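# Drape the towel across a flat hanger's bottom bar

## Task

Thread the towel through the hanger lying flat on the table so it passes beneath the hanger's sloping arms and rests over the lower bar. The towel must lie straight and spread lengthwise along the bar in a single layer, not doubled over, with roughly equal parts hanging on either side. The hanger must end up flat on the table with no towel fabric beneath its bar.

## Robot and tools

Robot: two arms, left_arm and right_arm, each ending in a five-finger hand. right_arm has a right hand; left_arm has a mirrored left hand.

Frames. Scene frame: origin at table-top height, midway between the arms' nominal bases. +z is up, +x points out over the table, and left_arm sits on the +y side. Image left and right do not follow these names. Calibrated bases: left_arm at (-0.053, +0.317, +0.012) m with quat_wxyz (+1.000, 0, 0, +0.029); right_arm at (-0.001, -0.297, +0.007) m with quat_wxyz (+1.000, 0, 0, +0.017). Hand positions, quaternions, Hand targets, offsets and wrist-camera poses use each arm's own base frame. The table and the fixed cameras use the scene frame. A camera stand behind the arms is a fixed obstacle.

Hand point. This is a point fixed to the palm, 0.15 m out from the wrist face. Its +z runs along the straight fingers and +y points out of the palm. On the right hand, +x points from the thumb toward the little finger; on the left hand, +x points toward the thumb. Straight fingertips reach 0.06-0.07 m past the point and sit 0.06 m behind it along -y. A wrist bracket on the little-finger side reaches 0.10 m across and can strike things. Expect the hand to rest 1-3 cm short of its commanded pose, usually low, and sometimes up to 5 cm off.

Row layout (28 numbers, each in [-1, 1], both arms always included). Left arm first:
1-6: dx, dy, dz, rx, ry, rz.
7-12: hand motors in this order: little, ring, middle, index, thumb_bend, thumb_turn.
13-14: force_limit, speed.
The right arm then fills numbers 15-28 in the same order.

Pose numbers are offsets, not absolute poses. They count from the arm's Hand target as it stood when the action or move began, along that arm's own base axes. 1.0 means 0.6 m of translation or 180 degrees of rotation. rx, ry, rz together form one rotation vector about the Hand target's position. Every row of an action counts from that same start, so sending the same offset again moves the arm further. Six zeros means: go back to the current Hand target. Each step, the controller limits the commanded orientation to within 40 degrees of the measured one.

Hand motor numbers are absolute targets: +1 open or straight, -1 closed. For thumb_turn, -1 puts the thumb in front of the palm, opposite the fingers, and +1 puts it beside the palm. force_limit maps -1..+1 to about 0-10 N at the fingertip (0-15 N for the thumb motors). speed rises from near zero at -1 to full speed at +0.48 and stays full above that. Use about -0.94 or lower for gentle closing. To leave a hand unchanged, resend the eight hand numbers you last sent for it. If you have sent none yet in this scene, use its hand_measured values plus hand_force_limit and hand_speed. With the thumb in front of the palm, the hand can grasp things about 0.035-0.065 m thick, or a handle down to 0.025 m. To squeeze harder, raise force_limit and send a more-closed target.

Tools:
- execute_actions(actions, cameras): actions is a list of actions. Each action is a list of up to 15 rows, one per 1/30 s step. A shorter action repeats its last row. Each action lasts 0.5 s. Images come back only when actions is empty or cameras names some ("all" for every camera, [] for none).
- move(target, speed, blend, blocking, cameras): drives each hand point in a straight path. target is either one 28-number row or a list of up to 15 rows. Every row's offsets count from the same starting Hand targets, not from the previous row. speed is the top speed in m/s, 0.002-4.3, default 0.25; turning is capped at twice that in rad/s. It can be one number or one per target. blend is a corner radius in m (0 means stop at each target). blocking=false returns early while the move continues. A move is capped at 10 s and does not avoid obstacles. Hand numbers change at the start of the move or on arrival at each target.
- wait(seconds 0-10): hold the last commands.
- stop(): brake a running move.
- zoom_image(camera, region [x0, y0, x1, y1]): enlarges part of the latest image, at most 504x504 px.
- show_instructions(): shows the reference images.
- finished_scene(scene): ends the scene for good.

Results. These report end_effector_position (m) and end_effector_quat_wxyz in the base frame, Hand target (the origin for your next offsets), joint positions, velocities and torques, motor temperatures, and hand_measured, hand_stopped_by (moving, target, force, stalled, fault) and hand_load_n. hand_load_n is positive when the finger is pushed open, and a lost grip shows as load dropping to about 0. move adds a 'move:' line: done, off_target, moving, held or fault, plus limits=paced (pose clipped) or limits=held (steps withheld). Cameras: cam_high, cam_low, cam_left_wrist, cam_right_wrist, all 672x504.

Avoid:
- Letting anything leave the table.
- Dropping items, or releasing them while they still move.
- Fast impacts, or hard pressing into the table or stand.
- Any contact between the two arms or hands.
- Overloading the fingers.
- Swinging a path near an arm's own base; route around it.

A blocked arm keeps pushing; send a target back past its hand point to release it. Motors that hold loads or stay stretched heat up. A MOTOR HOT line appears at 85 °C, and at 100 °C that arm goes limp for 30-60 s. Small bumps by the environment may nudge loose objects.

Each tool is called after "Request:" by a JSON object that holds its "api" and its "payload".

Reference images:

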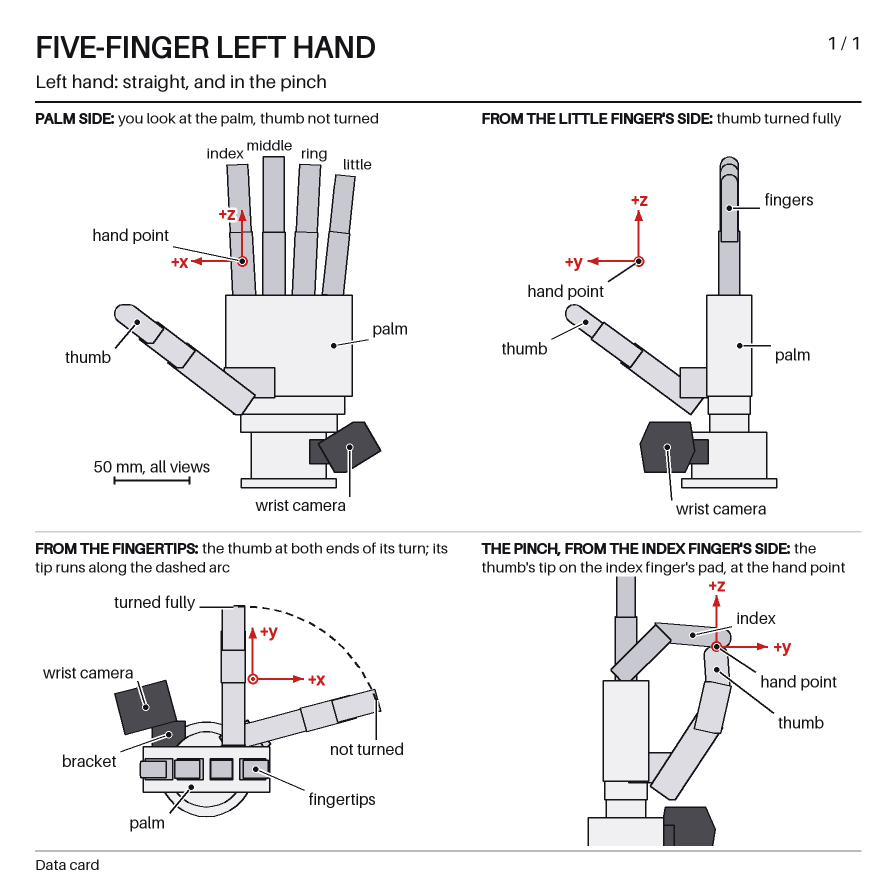

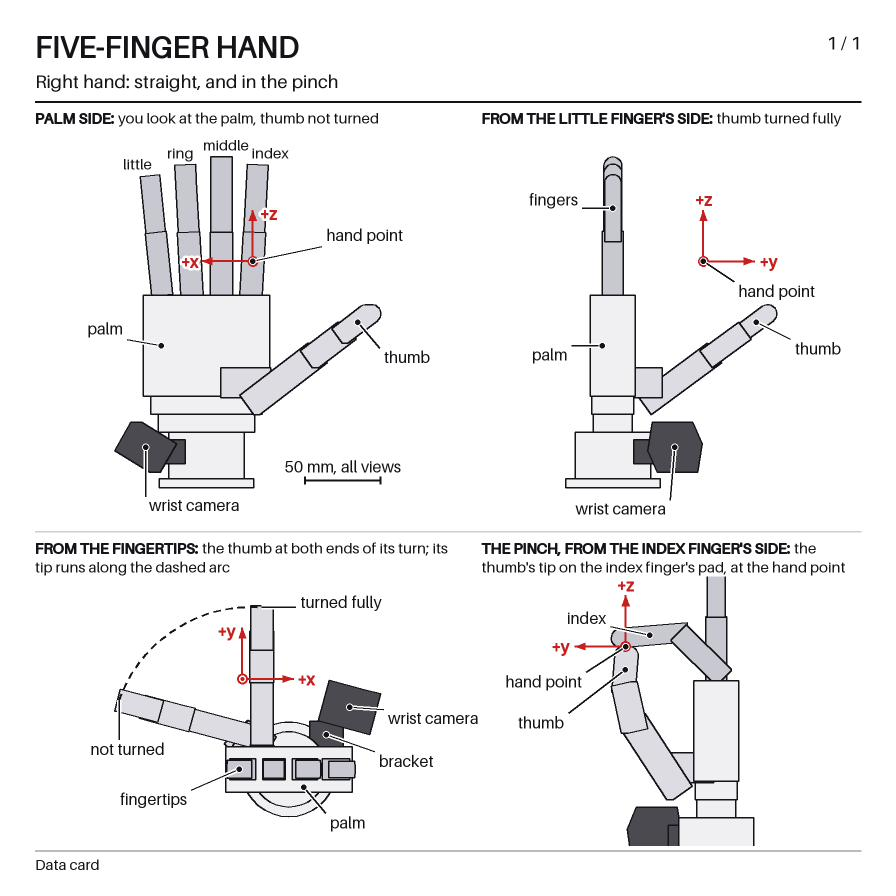

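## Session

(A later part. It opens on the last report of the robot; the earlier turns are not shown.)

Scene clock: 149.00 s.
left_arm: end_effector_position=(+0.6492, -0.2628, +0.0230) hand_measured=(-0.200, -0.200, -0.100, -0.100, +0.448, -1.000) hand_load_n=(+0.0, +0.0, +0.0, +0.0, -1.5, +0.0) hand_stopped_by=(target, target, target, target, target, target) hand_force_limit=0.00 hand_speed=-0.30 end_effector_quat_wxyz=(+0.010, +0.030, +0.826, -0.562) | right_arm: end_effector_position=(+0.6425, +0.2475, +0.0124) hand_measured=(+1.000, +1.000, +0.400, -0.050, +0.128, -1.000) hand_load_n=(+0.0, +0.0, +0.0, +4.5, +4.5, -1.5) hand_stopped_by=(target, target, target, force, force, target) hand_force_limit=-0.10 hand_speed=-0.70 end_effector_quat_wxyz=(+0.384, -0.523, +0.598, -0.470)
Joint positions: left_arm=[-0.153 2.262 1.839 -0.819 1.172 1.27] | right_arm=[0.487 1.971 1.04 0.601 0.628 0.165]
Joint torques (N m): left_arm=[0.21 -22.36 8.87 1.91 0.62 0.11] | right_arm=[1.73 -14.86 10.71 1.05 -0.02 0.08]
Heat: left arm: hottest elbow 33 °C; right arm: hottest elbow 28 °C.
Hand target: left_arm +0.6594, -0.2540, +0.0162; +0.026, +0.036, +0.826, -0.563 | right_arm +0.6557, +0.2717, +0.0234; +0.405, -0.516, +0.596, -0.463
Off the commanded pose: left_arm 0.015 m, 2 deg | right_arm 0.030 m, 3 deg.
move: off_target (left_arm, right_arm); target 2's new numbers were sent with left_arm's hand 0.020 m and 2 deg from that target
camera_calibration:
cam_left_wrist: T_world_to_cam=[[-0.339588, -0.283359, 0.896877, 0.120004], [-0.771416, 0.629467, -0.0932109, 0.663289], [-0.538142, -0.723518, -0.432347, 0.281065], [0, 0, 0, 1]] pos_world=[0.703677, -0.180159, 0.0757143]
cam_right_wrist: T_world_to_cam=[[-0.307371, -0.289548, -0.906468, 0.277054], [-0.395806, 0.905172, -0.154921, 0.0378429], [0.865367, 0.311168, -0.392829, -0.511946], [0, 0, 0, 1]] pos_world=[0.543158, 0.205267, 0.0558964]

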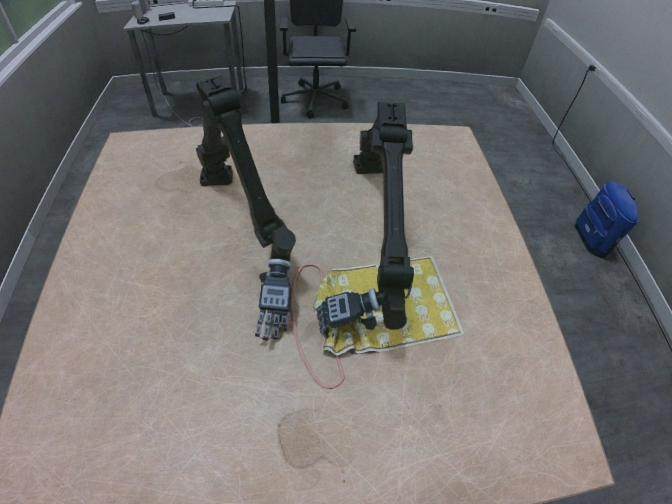

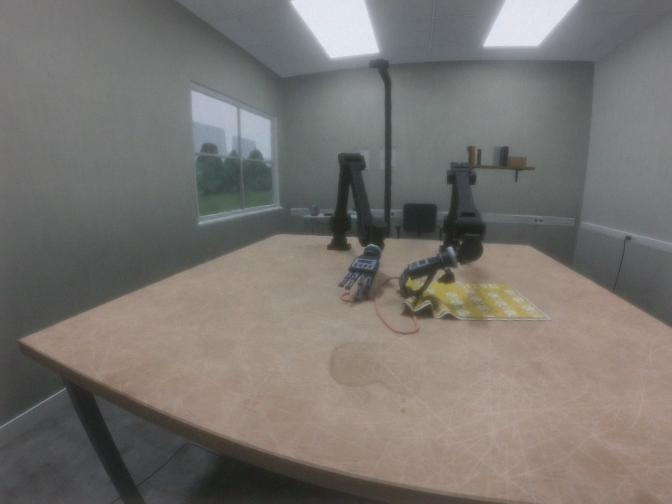

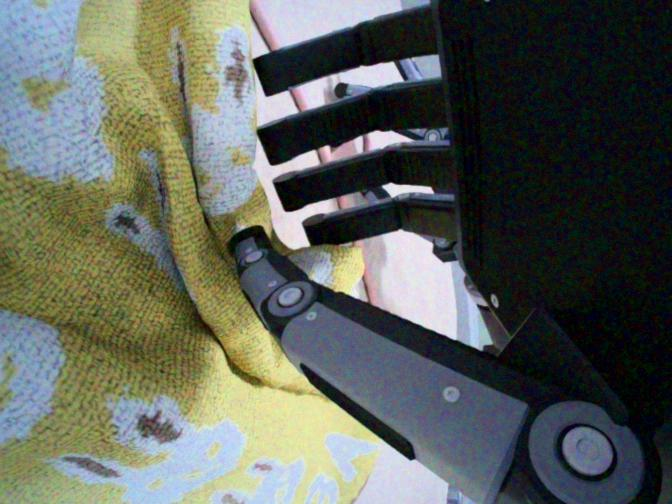

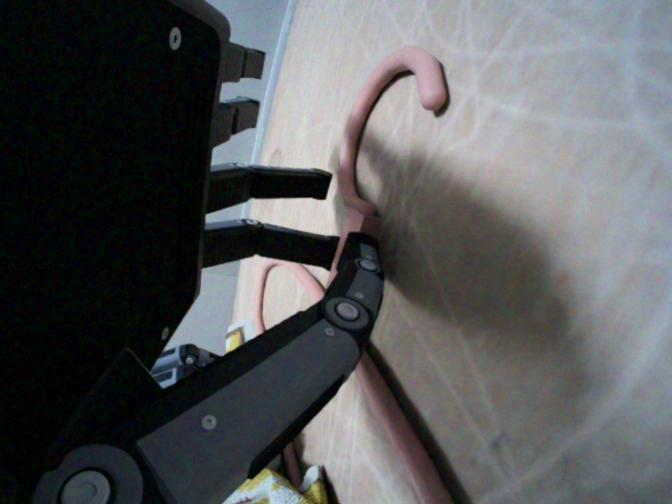

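Request:
{"api": "move", "payload": {"target": [[0,0.0,0.05,0,0,0, 0,0,0,0,0.6,-1,0.0,-0.3, 0,0,0,0,0,0, 1,1,0.4,-0.4,0.0,-1,-0.1,-0.7],[0,0.05,0.2,0,0,0, 0,0,0,0,0.6,-1,0.0,-0.3, 0,0,0,0,0,0, 1,1,0.4,-0.4,0.0,-1,-0.1,-0.7],[0,0.2,0.25,0,0,0, 0,0,0,0,0.6,-1,0.0,-0.3, 0,0,0,0,0,0, 1,1,0.4,-0.4,0.0,-1,-0.1,-0.7]], "speed": 0.1, "cameras": ["all"]}}

Request:
{"api": "zoom_image", "payload": {"camera": "cam_high", "region": [200, 235, 400, 395]}}

Request:
{"api": "zoom_image", "payload": {"camera": "cam_low", "region": [300, 200, 500, 340]}}

Scene clock: 156.30 s.
left_arm: end_effector_position=(+0.6431, -0.1312, +0.1444) hand_measured=(+0.000, +0.000, +0.000, +0.000, +0.600, -1.000) hand_load_n=(+0.0, +0.0, +0.0, +0.0, +0.0, +0.0) hand_stopped_by=(target, target, target, target, target, target) hand_force_limit=0.00 hand_speed=-0.30 end_effector_quat_wxyz=(-0.002, +0.011, +0.829, -0.559) | right_arm: end_effector_position=(+0.6425, +0.2475, +0.0124) hand_measured=(+1.000, +1.000, +0.400, -0.050, +0.128, -1.000) hand_load_n=(+0.0, +0.0, +0.0, +4.5, +4.5, -2.0) hand_stopped_by=(target, target, target, force, force, target) hand_force_limit=-0.10 hand_speed=-0.70 end_effector_quat_wxyz=(+0.384, -0.523, +0.598, -0.470)
Joint positions: left_arm=[0.039 2.229 2.118 -1.598 1.183 1.729] | right_arm=[0.487 1.971 1.04 0.601 0.628 0.165]
Joint torques (N m): left_arm=[-0.67 -22.77 14.61 -0.09 1.23 0.09] | right_arm=[1.67 -14.8 10.7 1.06 -0.01 0.08]
Heat: left arm: hottest elbow 33 °C; right arm: hottest elbow 28 °C.
Hand target: left_arm +0.6594, -0.1340, +0.1662; +0.026, +0.036, +0.826, -0.563 | right_arm +0.6557, +0.2717, +0.0234; +0.405, -0.516, +0.596, -0.463
Off the commanded pose: left_arm 0.027 m, 4 deg | right_arm 0.030 m, 3 deg.
move: off_target (left_arm, right_arm)
camera_calibration:
cam_left_wrist: T_world_to_cam=[[-0.297643, -0.296449, 0.907484, 0.0161076], [-0.785062, 0.616883, -0.0559726, 0.588761], [-0.543218, -0.729091, -0.416342, 0.425668], [0, 0, 0, 1]] pos_world=[0.698239, -0.0480702, 0.19556]
cam_right_wrist: T_world_to_cam=[[-0.307371, -0.289548, -0.906468, 0.277054], [-0.395806, 0.905172, -0.154921, 0.0378429], [0.865367, 0.311168, -0.392829, -0.511946], [0, 0, 0, 1]] pos_world=[0.543158, 0.205267, 0.0558964]

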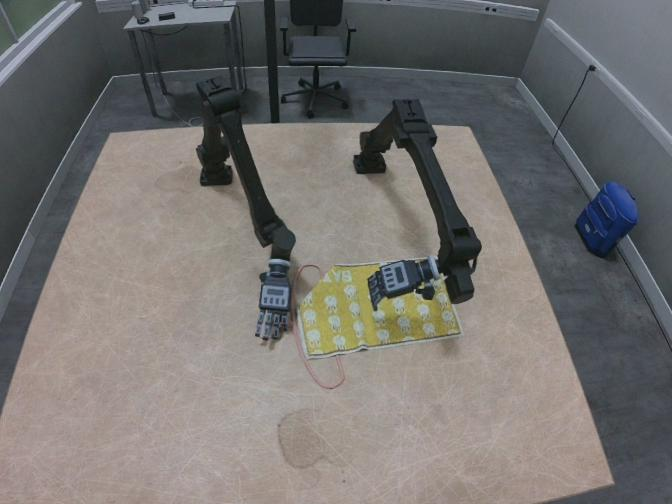

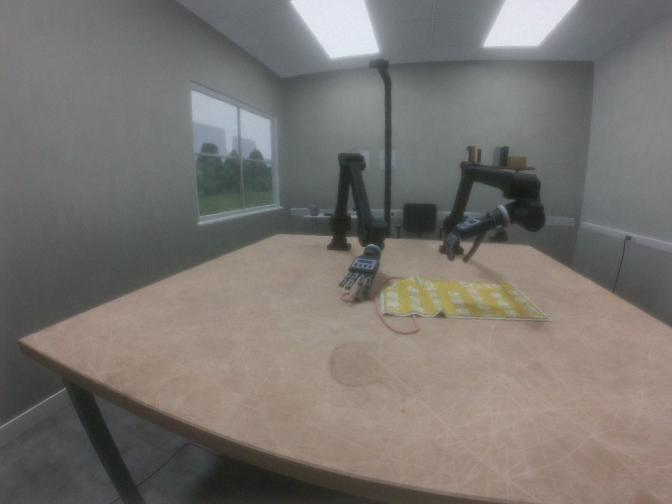

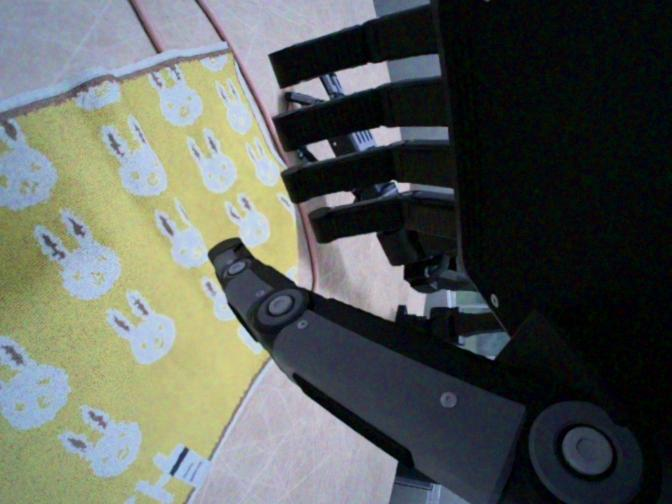

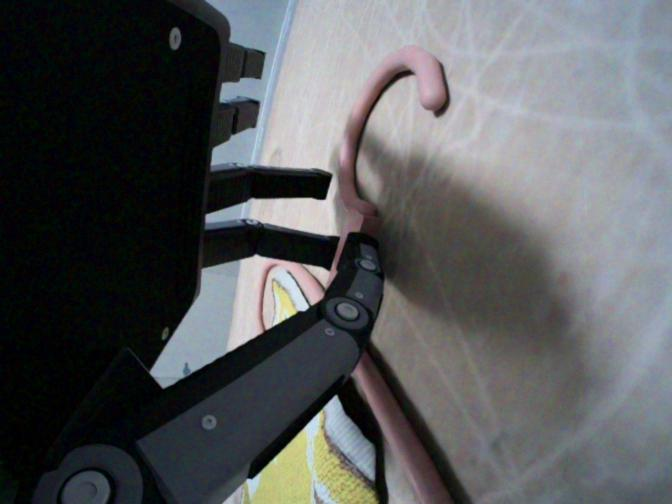

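Scaled by 2.520 from the camera's 672x504 image, which has a finer 960x720 frame.

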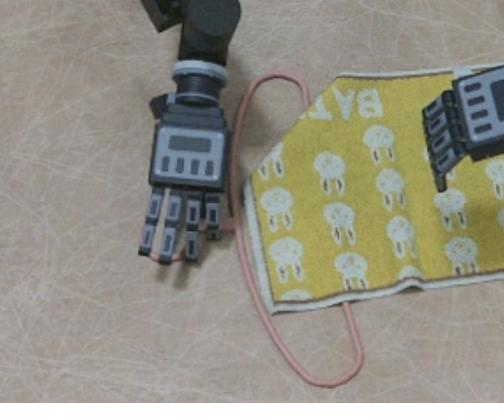

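Scaled by 2.520 from the camera's 672x504 image, which has a finer 960x720 frame.

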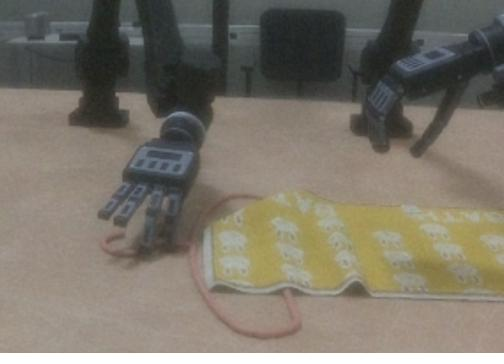

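Request:
{"api": "move", "payload": {"target": [[-0.1,0.25,0.0,0,0,0, 0,0,0,0,0.6,-1,0.0,-0.3, 0,-0.01,0.02,0,0,0, 1,1,0.4,-0.4,0.0,-1,-0.1,-0.7],[-0.1,0.25,0.0,0,0,0, 0,0,0,0,0.6,-1,0.0,-0.3, 0,0.0133,0.11,-0.111,0,0, 1,1,0.4,-0.4,0.0,-1,-0.1,-0.7]], "speed": [0.2,0.06], "cameras": ["cam_high","cam_low","cam_right_wrist"]}}

Request:
{"api": "zoom_image", "payload": {"camera": "cam_high", "region": [200, 235, 400, 395]}}

Request:
{"api": "zoom_image", "payload": {"camera": "cam_low", "region": [300, 200, 500, 340]}}

Scene clock: 165.73 s.
left_arm: end_effector_position=(+0.6014, +0.0178, +0.1437) hand_measured=(+0.000, +0.000, +0.000, +0.000, +0.600, -1.000) hand_load_n=(+0.0, +0.0, +0.0, +0.0, +0.0, +0.0) hand_stopped_by=(target, target, target, target, target, target) hand_force_limit=0.00 hand_speed=-0.30 end_effector_quat_wxyz=(+0.069, -0.013, +0.840, -0.538) | right_arm: end_effector_position=(+0.6367, +0.2597, +0.0403) hand_measured=(+1.000, +1.000, +0.400, -0.050, +0.126, -1.000) hand_load_n=(+0.0, +0.0, +0.0, +4.0, +2.0, +0.5) hand_stopped_by=(target, target, target, force, force, target) hand_force_limit=-0.10 hand_speed=-0.70 end_effector_quat_wxyz=(-0.280, +0.601, -0.511, +0.546)
Joint positions: left_arm=[0.276 2.104 1.92 -1.675 1.128 1.999] | right_arm=[0.561 1.943 1.121 0.475 0.76 -0.148]
Joint torques (N m): left_arm=[-0.91 -23.77 9.01 -0.44 0.66 0.1] | right_arm=[1.2 -19.66 12.01 1.21 0.34 -0.19]
Heat: left arm: hottest elbow 33 °C; right arm: hottest elbow 28 °C.
Hand target: left_arm +0.5994, +0.0160, +0.1662; +0.026, +0.036, +0.826, -0.563 | right_arm +0.6557, +0.2797, +0.0894; -0.309, +0.579, -0.506, +0.559
Off the commanded pose: left_arm 0.023 m, 8 deg | right_arm 0.056 m, 5 deg.
joint sent to its limit (left arm) — joint 4 (wrist pitch), lower limit. The joint targets are off in position and orientation.
move: off_target (left_arm, right_arm)
camera_calibration:
cam_right_wrist: T_world_to_cam=[[-0.338077, -0.58396, -0.738034, 0.393343], [-0.436336, 0.79209, -0.426855, 0.0949949], [0.833855, 0.177721, -0.52259, -0.439737], [0, 0, 0, 1]] pos_world=[0.541107, 0.232603, 0.101048]
Images, in order (width x height): cam_high 672x504, cam_low 672x504, cam_right_wrist 672x504.

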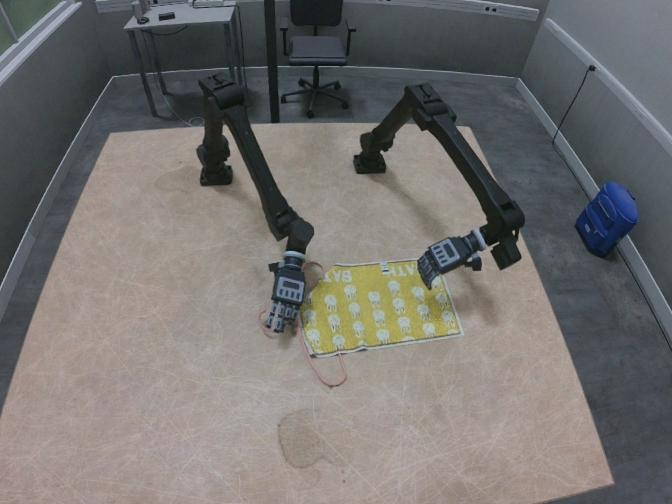

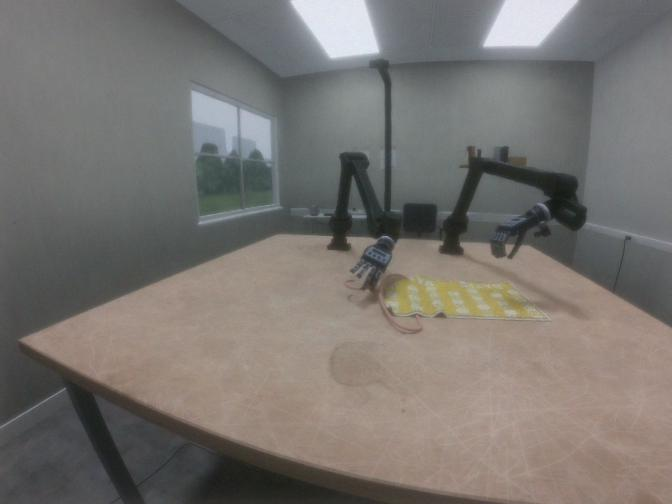

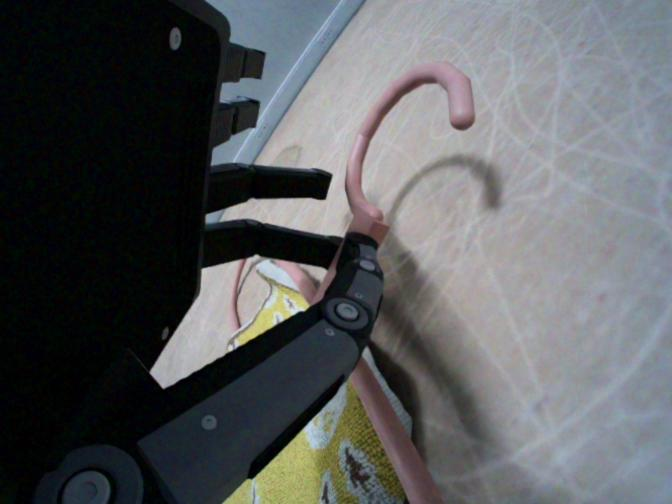

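Scaled by 2.520 from the camera's 672x504 image, which has a finer 960x720 frame.

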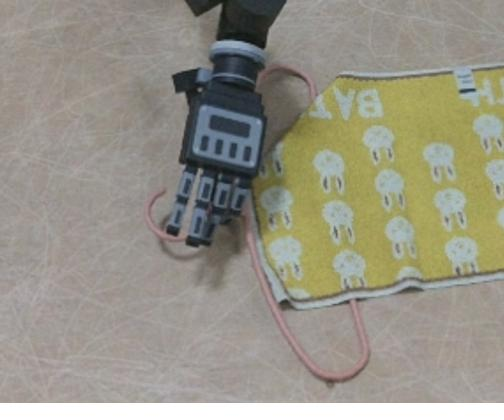

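Scaled by 2.520 from the camera's 672x504 image, which has a finer 960x720 frame.

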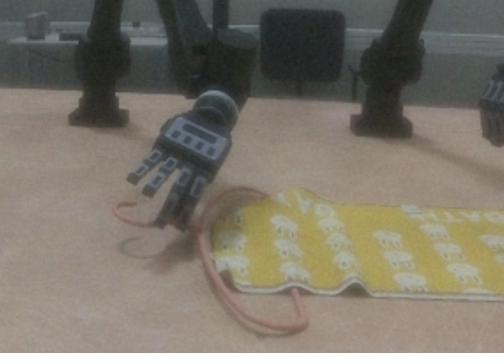

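Request:
{"api": "move", "payload": {"target": [0,0,0.0,0,0,0, 0,0,0,0,0.6,-1,0.0,-0.3, 0,0,0,0,0,0, 1,1,0.4,-0.45,-0.06,-1,0.2,-0.8], "speed": 0.06, "cameras": ["cam_right_wrist"]}}

Scene clock: 167.53 s.
left_arm: end_effector_position=(+0.6014, +0.0178, +0.1437) hand_measured=(+0.000, +0.000, +0.000, +0.000, +0.600, -1.000) hand_load_n=(+0.0, +0.0, +0.0, +0.0, +0.0, +0.0) hand_stopped_by=(target, target, target, target, target, target) hand_force_limit=0.00 hand_speed=-0.30 end_effector_quat_wxyz=(+0.069, -0.013, +0.840, -0.538) | right_arm: end_effector_position=(+0.6357, +0.2627, +0.0423) hand_measured=(+1.000, +1.000, +0.400, -0.066, -0.060, -1.000) hand_load_n=(+0.0, +0.0, +0.0, +0.0, +0.0, +0.0) hand_stopped_by=(target, target, target, force, target, target) hand_force_limit=0.20 hand_speed=-0.80 end_effector_quat_wxyz=(-0.282, +0.602, -0.509, +0.546)
Joint positions: left_arm=[0.276 2.104 1.92 -1.675 1.128 1.999] | right_arm=[0.565 1.94 1.121 0.475 0.76 -0.149]
Joint torques (N m): left_arm=[-0.97 -23.77 8.99 -0.46 0.67 0.09] | right_arm=[1.26 -19.25 12.04 1.18 0.32 -0.18]
Heat: left arm: hottest elbow 33 °C; right arm: hottest elbow 29 °C.
Hand target: left_arm +0.5994, +0.0160, +0.1662; +0.026, +0.036, +0.826, -0.563 | right_arm +0.6557, +0.2797, +0.0894; -0.309, +0.579, -0.506, +0.559
Off the commanded pose: left_arm 0.023 m, 8 deg | right_arm 0.054 m, 4 deg.
joint sent to its limit (left arm) — joint 4 (wrist pitch), lower limit. The joint targets are off in position and orientation.
move: off_target (left_arm, right_arm)
camera_calibration:
cam_right_wrist: T_world_to_cam=[[-0.333545, -0.585452, -0.738914, 0.393784], [-0.439345, 0.790012, -0.427617, 0.0955427], [0.834101, 0.182009, -0.52072, -0.439743], [0, 0, 0, 1]] pos_world=[0.54011, 0.235099, 0.102846]
Images, in order (width x height): cam_right_wrist 672x504.

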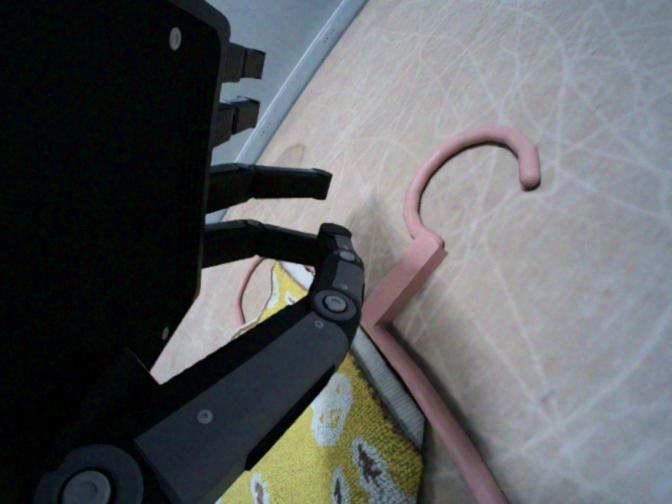

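Request:
{"api": "move", "payload": {"target": [[0,0,0.0,0,0,0, 0,0,0,0,0.6,-1,0.0,-0.3, 0,0,0.05,0.111,-0.022,0, 1,1,0.5,0.08,0.22,-1,0.2,0],[0,0,0.0,0,0,0, 0,0,0,0,0.6,-1,0.0,-0.3, -0.0095,-0.0295,-0.04,0.111,-0.022,0, 1,1,0.5,0.08,0.22,-1,0.2,0]], "speed": 0.08, "cameras": ["cam_high","cam_low","cam_right_wrist"]}}

Request:
{"api": "zoom_image", "payload": {"camera": "cam_right_wrist", "region": [280, 130, 530, 330]}}

Request:
{"api": "zoom_image", "payload": {"camera": "cam_high", "region": [200, 235, 400, 395]}}

Scene clock: 173.97 s.
left_arm: end_effector_position=(+0.6014, +0.0178, +0.1437) hand_measured=(+0.000, +0.000, +0.000, +0.000, +0.600, -1.000) hand_load_n=(+0.0, +0.0, +0.0, +0.0, +0.0, +0.0) hand_stopped_by=(target, target, target, target, target, target) hand_force_limit=0.00 hand_speed=-0.30 end_effector_quat_wxyz=(+0.069, -0.013, +0.840, -0.538) | right_arm: end_effector_position=(+0.6433, +0.2590, +0.0527) hand_measured=(+1.000, +1.000, +0.500, +0.080, +0.220, -1.000) hand_load_n=(+0.0, +0.0, +0.0, +0.0, +0.0, +0.0) hand_stopped_by=(target, target, target, target, target, target) hand_force_limit=0.20 hand_speed=0.00 end_effector_quat_wxyz=(+0.406, -0.510, +0.587, -0.479)
Joint positions: left_arm=[0.276 2.104 1.92 -1.675 1.128 1.999] | right_arm=[0.505 1.911 1.04 0.604 0.64 0.15]
Joint torques (N m): left_arm=[-0.91 -23.71 8.99 -0.46 0.67 0.09] | right_arm=[-0.03 -16.03 7.41 2.86 -0.17 -0.02]
Heat: left arm: hottest elbow 33 °C; right arm: hottest elbow 29 °C.
Hand target: left_arm +0.5994, +0.0160, +0.1662; +0.026, +0.036, +0.826, -0.563 | right_arm +0.6500, +0.2620, +0.0654; +0.422, -0.497, +0.585, -0.483
Off the commanded pose: left_arm 0.023 m, 8 deg | right_arm 0.015 m, 2 deg.
joint sent to its limit (left arm) — joint 4 (wrist pitch), lower limit. The joint targets are off in position and orientation.
move: off_target (left_arm, right_arm)
camera_calibration:
cam_right_wrist: T_world_to_cam=[[-0.254328, -0.281445, -0.92526, 0.28197], [-0.396287, 0.90304, -0.165758, 0.0353939], [0.882198, 0.324511, -0.341201, -0.517314], [0, 0, 0, 1]] pos_world=[0.542113, 0.215271, 0.0902538]
Images, in order (width x height): cam_high 672x504, cam_low 672x504, cam_right_wrist 672x504.

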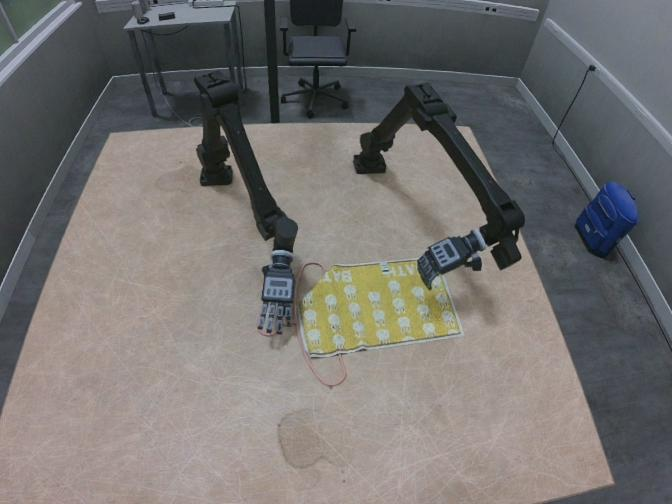

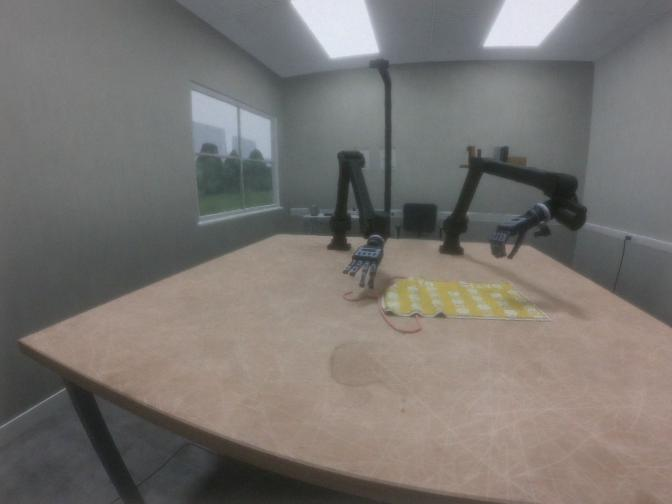

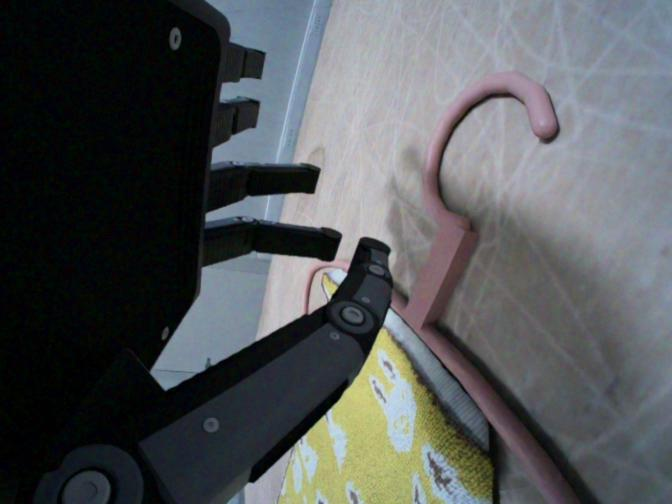

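Scaled by 2.016 from the camera's 672x504 image, which has a finer 960x720 frame.

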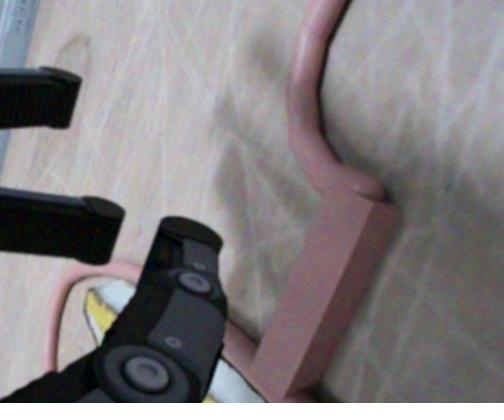

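Scaled by 2.520 from the camera's 672x504 image, which has a finer 960x720 frame.

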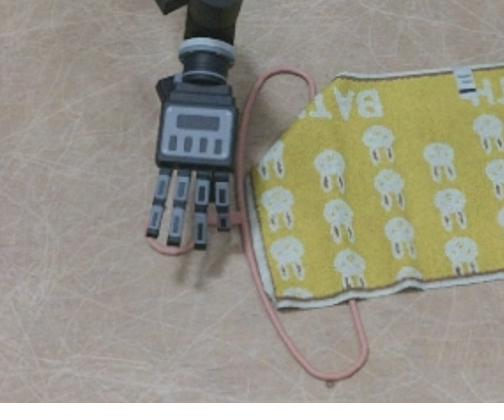

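Request:
{"api": "move", "payload": {"target": [0,0,0.0,0,0,0, 0,0,0,0,0.6,-1,0.0,-0.3, -0.0217,0.0017,-0.039,0,0,0, 1,1,0.5,0.08,0.22,-1,0.2,0], "speed": 0.08, "cameras": ["cam_right_wrist"]}}

Request:
{"api": "zoom_image", "payload": {"camera": "cam_right_wrist", "region": [280, 130, 530, 330]}}

Scene clock: 176.37 s.
left_arm: end_effector_position=(+0.6014, +0.0178, +0.1437) hand_measured=(+0.000, +0.000, +0.000, +0.000, +0.600, -1.000) hand_load_n=(+0.0, +0.0, +0.0, +0.0, +0.0, +0.0) hand_stopped_by=(target, target, target, target, target, target) hand_force_limit=0.00 hand_speed=-0.30 end_effector_quat_wxyz=(+0.069, -0.013, +0.840, -0.538) | right_arm: end_effector_position=(+0.6337, +0.2546, +0.0305) hand_measured=(+1.000, +1.000, +0.500, +0.080, +0.220, -1.000) hand_load_n=(+0.0, +0.0, -0.5, +0.0, +0.0, +0.0) hand_stopped_by=(target, target, target, target, target, target) hand_force_limit=0.20 hand_speed=0.00 end_effector_quat_wxyz=(+0.406, -0.511, +0.587, -0.479)
Joint positions: left_arm=[0.276 2.104 1.92 -1.675 1.128 1.999] | right_arm=[0.507 1.942 1.002 0.673 0.642 0.15]
Joint torques (N m): left_arm=[-0.91 -23.88 9.01 -0.46 0.67 0.1] | right_arm=[0.97 -15.79 6.79 2.88 0.25 0.03]
Heat: left arm: hottest elbow 32 °C; right arm: hottest elbow 29 °C.
Hand target: left_arm +0.5994, +0.0160, +0.1662; +0.026, +0.036, +0.826, -0.563 | right_arm +0.6370, +0.2630, +0.0420; +0.422, -0.497, +0.585, -0.483
Off the commanded pose: left_arm 0.023 m, 8 deg | right_arm 0.015 m, 2 deg.
joint sent to its limit (left arm) — joint 4 (wrist pitch), lower limit. The joint targets are off in position and orientation.
move: off_target (left_arm, right_arm)
camera_calibration:
cam_right_wrist: T_world_to_cam=[[-0.2541, -0.281752, -0.925229, 0.257569], [-0.396365, 0.902941, -0.166109, 0.0320434], [0.882229, 0.32452, -0.341114, -0.515018], [0, 0, 0, 1]] pos_world=[0.532513, 0.210771, 0.0679536]
Images, in order (width x height): cam_right_wrist 672x504.

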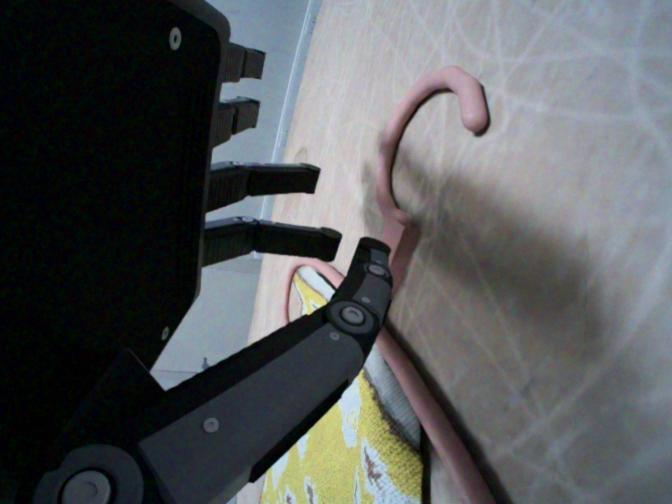

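Scaled by 2.016 from the camera's 672x504 image, which has a finer 960x720 frame.

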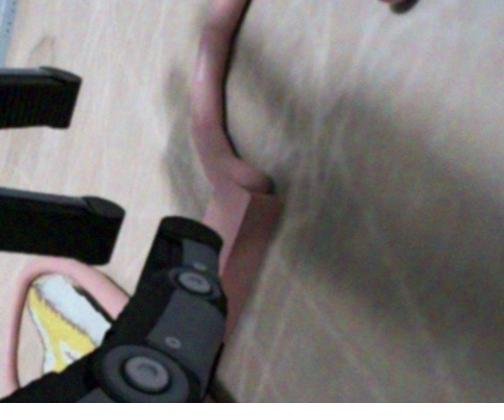

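Request:
{"api": "move", "payload": {"target": [0,0,0.0,0,0,0, 0,0,0,0,0.6,-1,0.0,-0.3, -0.004,0.0,-0.057,0,0,0, 1,1,0.5,0.08,0.22,-1,0.2,0], "speed": 0.06, "cameras": ["cam_right_wrist"]}}

Request:
{"api": "zoom_image", "payload": {"camera": "cam_right_wrist", "region": [280, 130, 530, 330]}}

Scene clock: 178.43 s.
left_arm: end_effector_position=(+0.6014, +0.0178, +0.1437) hand_measured=(+0.000, +0.000, +0.000, +0.000, +0.600, -1.000) hand_load_n=(+0.0, +0.0, +0.0, +0.0, +0.0, +0.0) hand_stopped_by=(target, target, target, target, target, target) hand_force_limit=0.00 hand_speed=-0.30 end_effector_quat_wxyz=(+0.069, -0.013, +0.840, -0.538) | right_arm: end_effector_position=(+0.6340, +0.2550, +0.0129) hand_measured=(+1.000, +1.000, +0.500, +0.080, +0.220, -1.000) hand_load_n=(+0.0, +0.0, -0.5, +0.0, -1.0, -1.5) hand_stopped_by=(target, target, target, target, target, target) hand_force_limit=0.20 hand_speed=0.00 end_effector_quat_wxyz=(+0.412, -0.500, +0.585, -0.488)
Joint positions: left_arm=[0.276 2.104 1.92 -1.675 1.128 1.999] | right_arm=[0.513 1.997 0.996 0.765 0.662 0.14]
Joint torques (N m): left_arm=[-0.97 -23.82 8.99 -0.44 0.67 0.1] | right_arm=[1.2 -14.27 6.04 2.5 -0.01 0.01]
Heat: left arm: hottest elbow 32 °C; right arm: hottest elbow 29 °C.
Hand target: left_arm +0.5994, +0.0160, +0.1662; +0.026, +0.036, +0.826, -0.563 | right_arm +0.6346, +0.2630, +0.0078; +0.422, -0.497, +0.585, -0.483
Off the commanded pose: left_arm 0.023 m, 8 deg | right_arm 0.010 m, 1 deg.
joint sent to its limit (left arm) — joint 4 (wrist pitch), lower limit. The joint targets are off in position and orientation.
move: off_target (left_arm)
camera_calibration:
cam_right_wrist: T_world_to_cam=[[-0.231476, -0.277428, -0.932444, 0.226208], [-0.381313, 0.907655, -0.175393, 0.0182668], [0.894997, 0.314953, -0.315887, -0.527395], [0, 0, 0, 1]] pos_world=[0.531344, 0.212281, 0.0475325]
Images, in order (width x height): cam_right_wrist 672x504.

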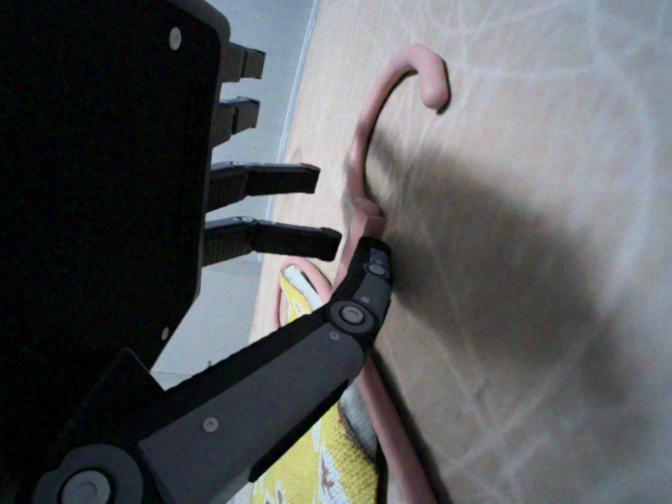

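Scaled by 2.016 from the camera's 672x504 image, which has a finer 960x720 frame.

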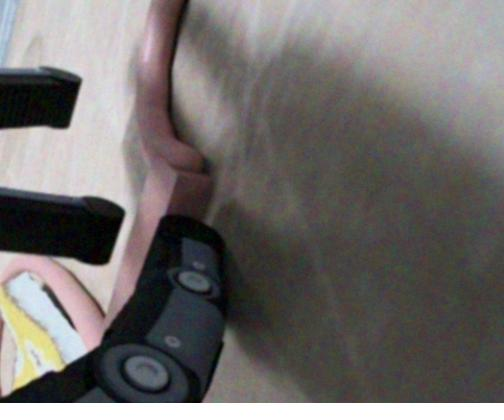

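Request:
{"api": "move", "payload": {"target": [[0,0,0.0,0,0,0, 0,0,0,0,0.6,-1,0.0,-0.3, 0,0.0,-0.02,0,0,0, 1,1,0.5,-0.05,0.16,-1,0.0,-0.8],[0,0,0.0,0,0,0, 0,0,0,0,0.6,-1,0.0,-0.3, 0,0.0,-0.025,0,0,0, 1,1,0.5,-0.45,-0.06,-1,0.0,-0.8]], "speed": 0.06, "cameras": ["cam_right_wrist"]}}

Request:
{"api": "zoom_image", "payload": {"camera": "cam_right_wrist", "region": [280, 130, 530, 330]}}

Scene clock: 181.30 s.
left_arm: end_effector_position=(+0.6014, +0.0178, +0.1437) hand_measured=(+0.000, +0.000, +0.000, +0.000, +0.600, -1.000) hand_load_n=(+0.0, +0.0, +0.0, +0.0, +0.0, +0.0) hand_stopped_by=(target, target, target, target, target, target) hand_force_limit=0.00 hand_speed=-0.30 end_effector_quat_wxyz=(+0.069, -0.013, +0.840, -0.538) | right_arm: end_effector_position=(+0.6354, +0.2576, +0.0089) hand_measured=(+1.000, +1.000, +0.500, -0.062, +0.128, -1.000) hand_load_n=(+0.0, +0.0, +0.0, +11.5, +7.0, -3.0) hand_stopped_by=(target, target, target, force, force, target) hand_force_limit=0.00 hand_speed=-0.80 end_effector_quat_wxyz=(+0.421, -0.492, +0.584, -0.490)
Joint positions: left_arm=[0.276 2.104 1.92 -1.675 1.128 1.999] | right_arm=[0.516 2.02 0.996 0.813 0.665 0.142]
Joint torques (N m): left_arm=[-0.97 -23.82 9.02 -0.46 0.67 0.09] | right_arm=[1.2 -13.33 5.89 1.98 -0.18 0.01]
Heat: left arm: hottest elbow 32 °C; right arm: hottest elbow 28 °C.
Hand target: left_arm +0.5994, +0.0160, +0.1662; +0.026, +0.036, +0.826, -0.563 | right_arm +0.6346, +0.2630, -0.0072; +0.422, -0.497, +0.585, -0.483
Off the commanded pose: left_arm 0.023 m, 8 deg | right_arm 0.017 m, 1 deg.
joint sent to its limit (left arm) — joint 4 (wrist pitch), lower limit. The joint targets are off in position and orientation.
move: off_target (left_arm, right_arm); target 2's new numbers were sent with right_arm's hand 0.018 m and 1 deg from that target
camera_calibration:
cam_right_wrist: T_world_to_cam=[[-0.210957, -0.265157, -0.940845, 0.207429], [-0.377314, 0.909999, -0.171862, 0.0125637], [0.901738, 0.318738, -0.292018, -0.536263], [0, 0, 0, 1]] pos_world=[0.532068, 0.214496, 0.0407186]
Images, in order (width x height): cam_right_wrist 672x504.

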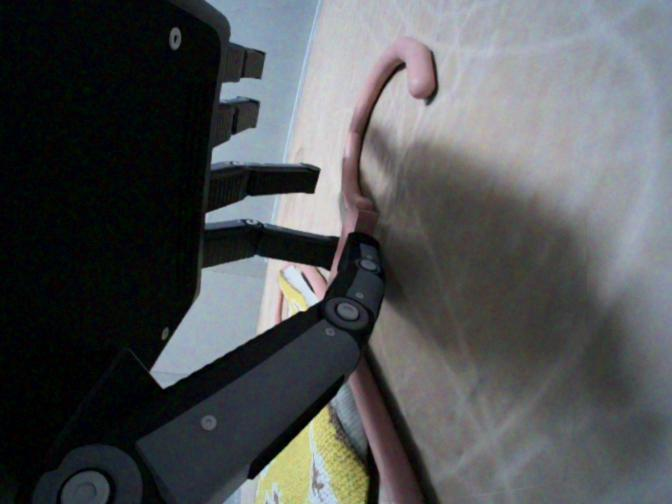

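Scaled by 2.016 from the camera's 672x504 image, which has a finer 960x720 frame.

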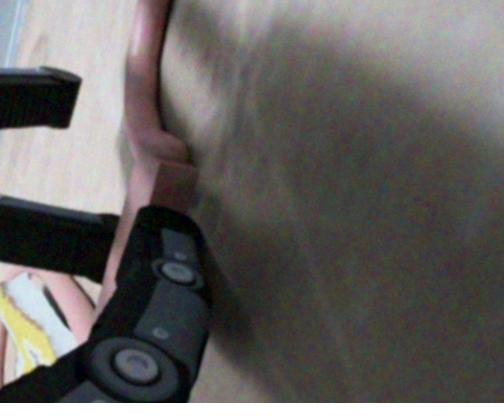

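Request:
{"api": "move", "payload": {"target": [0,0,0.0,0,0,0, 0,0,0,0,0.6,-1,0.0,-0.3, 0.015,0.0367,0.195,-0.111,0,0, 1,1,0.5,-0.45,-0.06,-1,0.0,-0.8], "speed": 0.06, "cameras": ["cam_high","cam_right_wrist","cam_low"]}}

Request:
{"api": "zoom_image", "payload": {"camera": "cam_low", "region": [300, 200, 500, 340]}}

Scene clock: 185.80 s.
left_arm: end_effector_position=(+0.6014, +0.0178, +0.1437) hand_measured=(+0.000, +0.000, +0.000, +0.000, +0.600, -1.000) hand_load_n=(+0.0, +0.0, +0.0, +0.0, +0.0, +0.0) hand_stopped_by=(target, target, target, target, target, target) hand_force_limit=0.00 hand_speed=-0.30 end_effector_quat_wxyz=(+0.069, -0.013, +0.840, -0.538) | right_arm: end_effector_position=(+0.6260, +0.2661, +0.0613) hand_measured=(+1.000, +1.000, +0.500, -0.062, +0.128, -1.000) hand_load_n=(+0.0, +0.0, +0.0, +10.5, +8.0, -0.5) hand_stopped_by=(target, target, target, force, force, target) hand_force_limit=0.00 hand_speed=-0.80 end_effector_quat_wxyz=(-0.301, +0.587, -0.495, +0.565)
Joint positions: left_arm=[0.276 2.104 1.92 -1.675 1.128 1.999] | right_arm=[0.585 1.91 1.072 0.581 0.78 -0.199]
Joint torques (N m): left_arm=[-0.91 -23.71 8.99 -0.43 0.67 0.1] | right_arm=[1.2 -19.02 11.95 1.24 0.27 -0.17]
Heat: left arm: hottest elbow 32 °C; right arm: hottest elbow 28 °C.
Hand target: left_arm +0.5994, +0.0160, +0.1662; +0.026, +0.036, +0.826, -0.563 | right_arm +0.6436, +0.2851, +0.1098; -0.330, +0.563, -0.492, +0.577
Off the commanded pose: left_arm 0.023 m, 8 deg | right_arm 0.055 m, 5 deg.
joint sent to its limit (left arm) — joint 4 (wrist pitch), lower limit. The joint targets are off in position and orientation.
move: off_target (left_arm, right_arm)
camera_calibration:
cam_right_wrist: T_world_to_cam=[[-0.277387, -0.592064, -0.756649, 0.374199], [-0.418886, 0.783287, -0.459344, 0.0876542], [0.864633, 0.189534, -0.46528, -0.446851], [0, 0, 0, 1]] pos_world=[0.526877, 0.237585, 0.11549]
Images, in order (width x height): cam_high 672x504, cam_low 672x504, cam_right_wrist 672x504.

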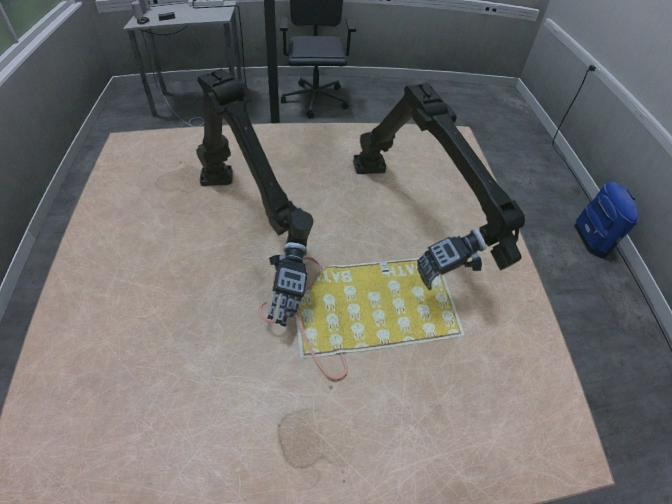

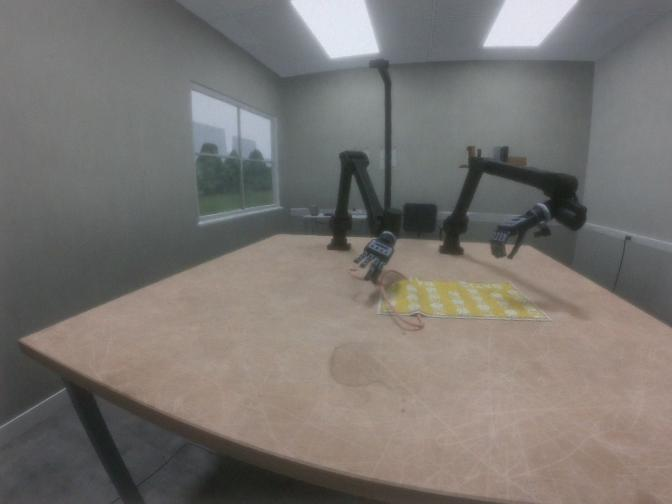

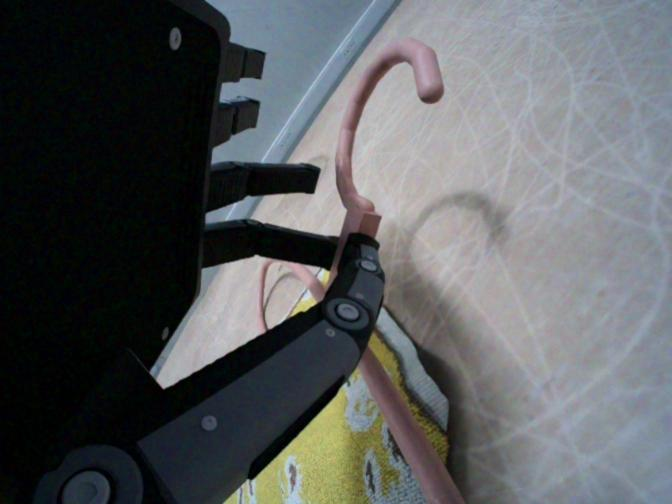

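Scaled by 2.520 from the camera's 672x504 image, which has a finer 960x720 frame.

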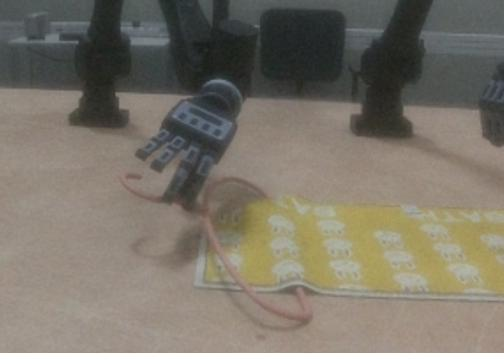

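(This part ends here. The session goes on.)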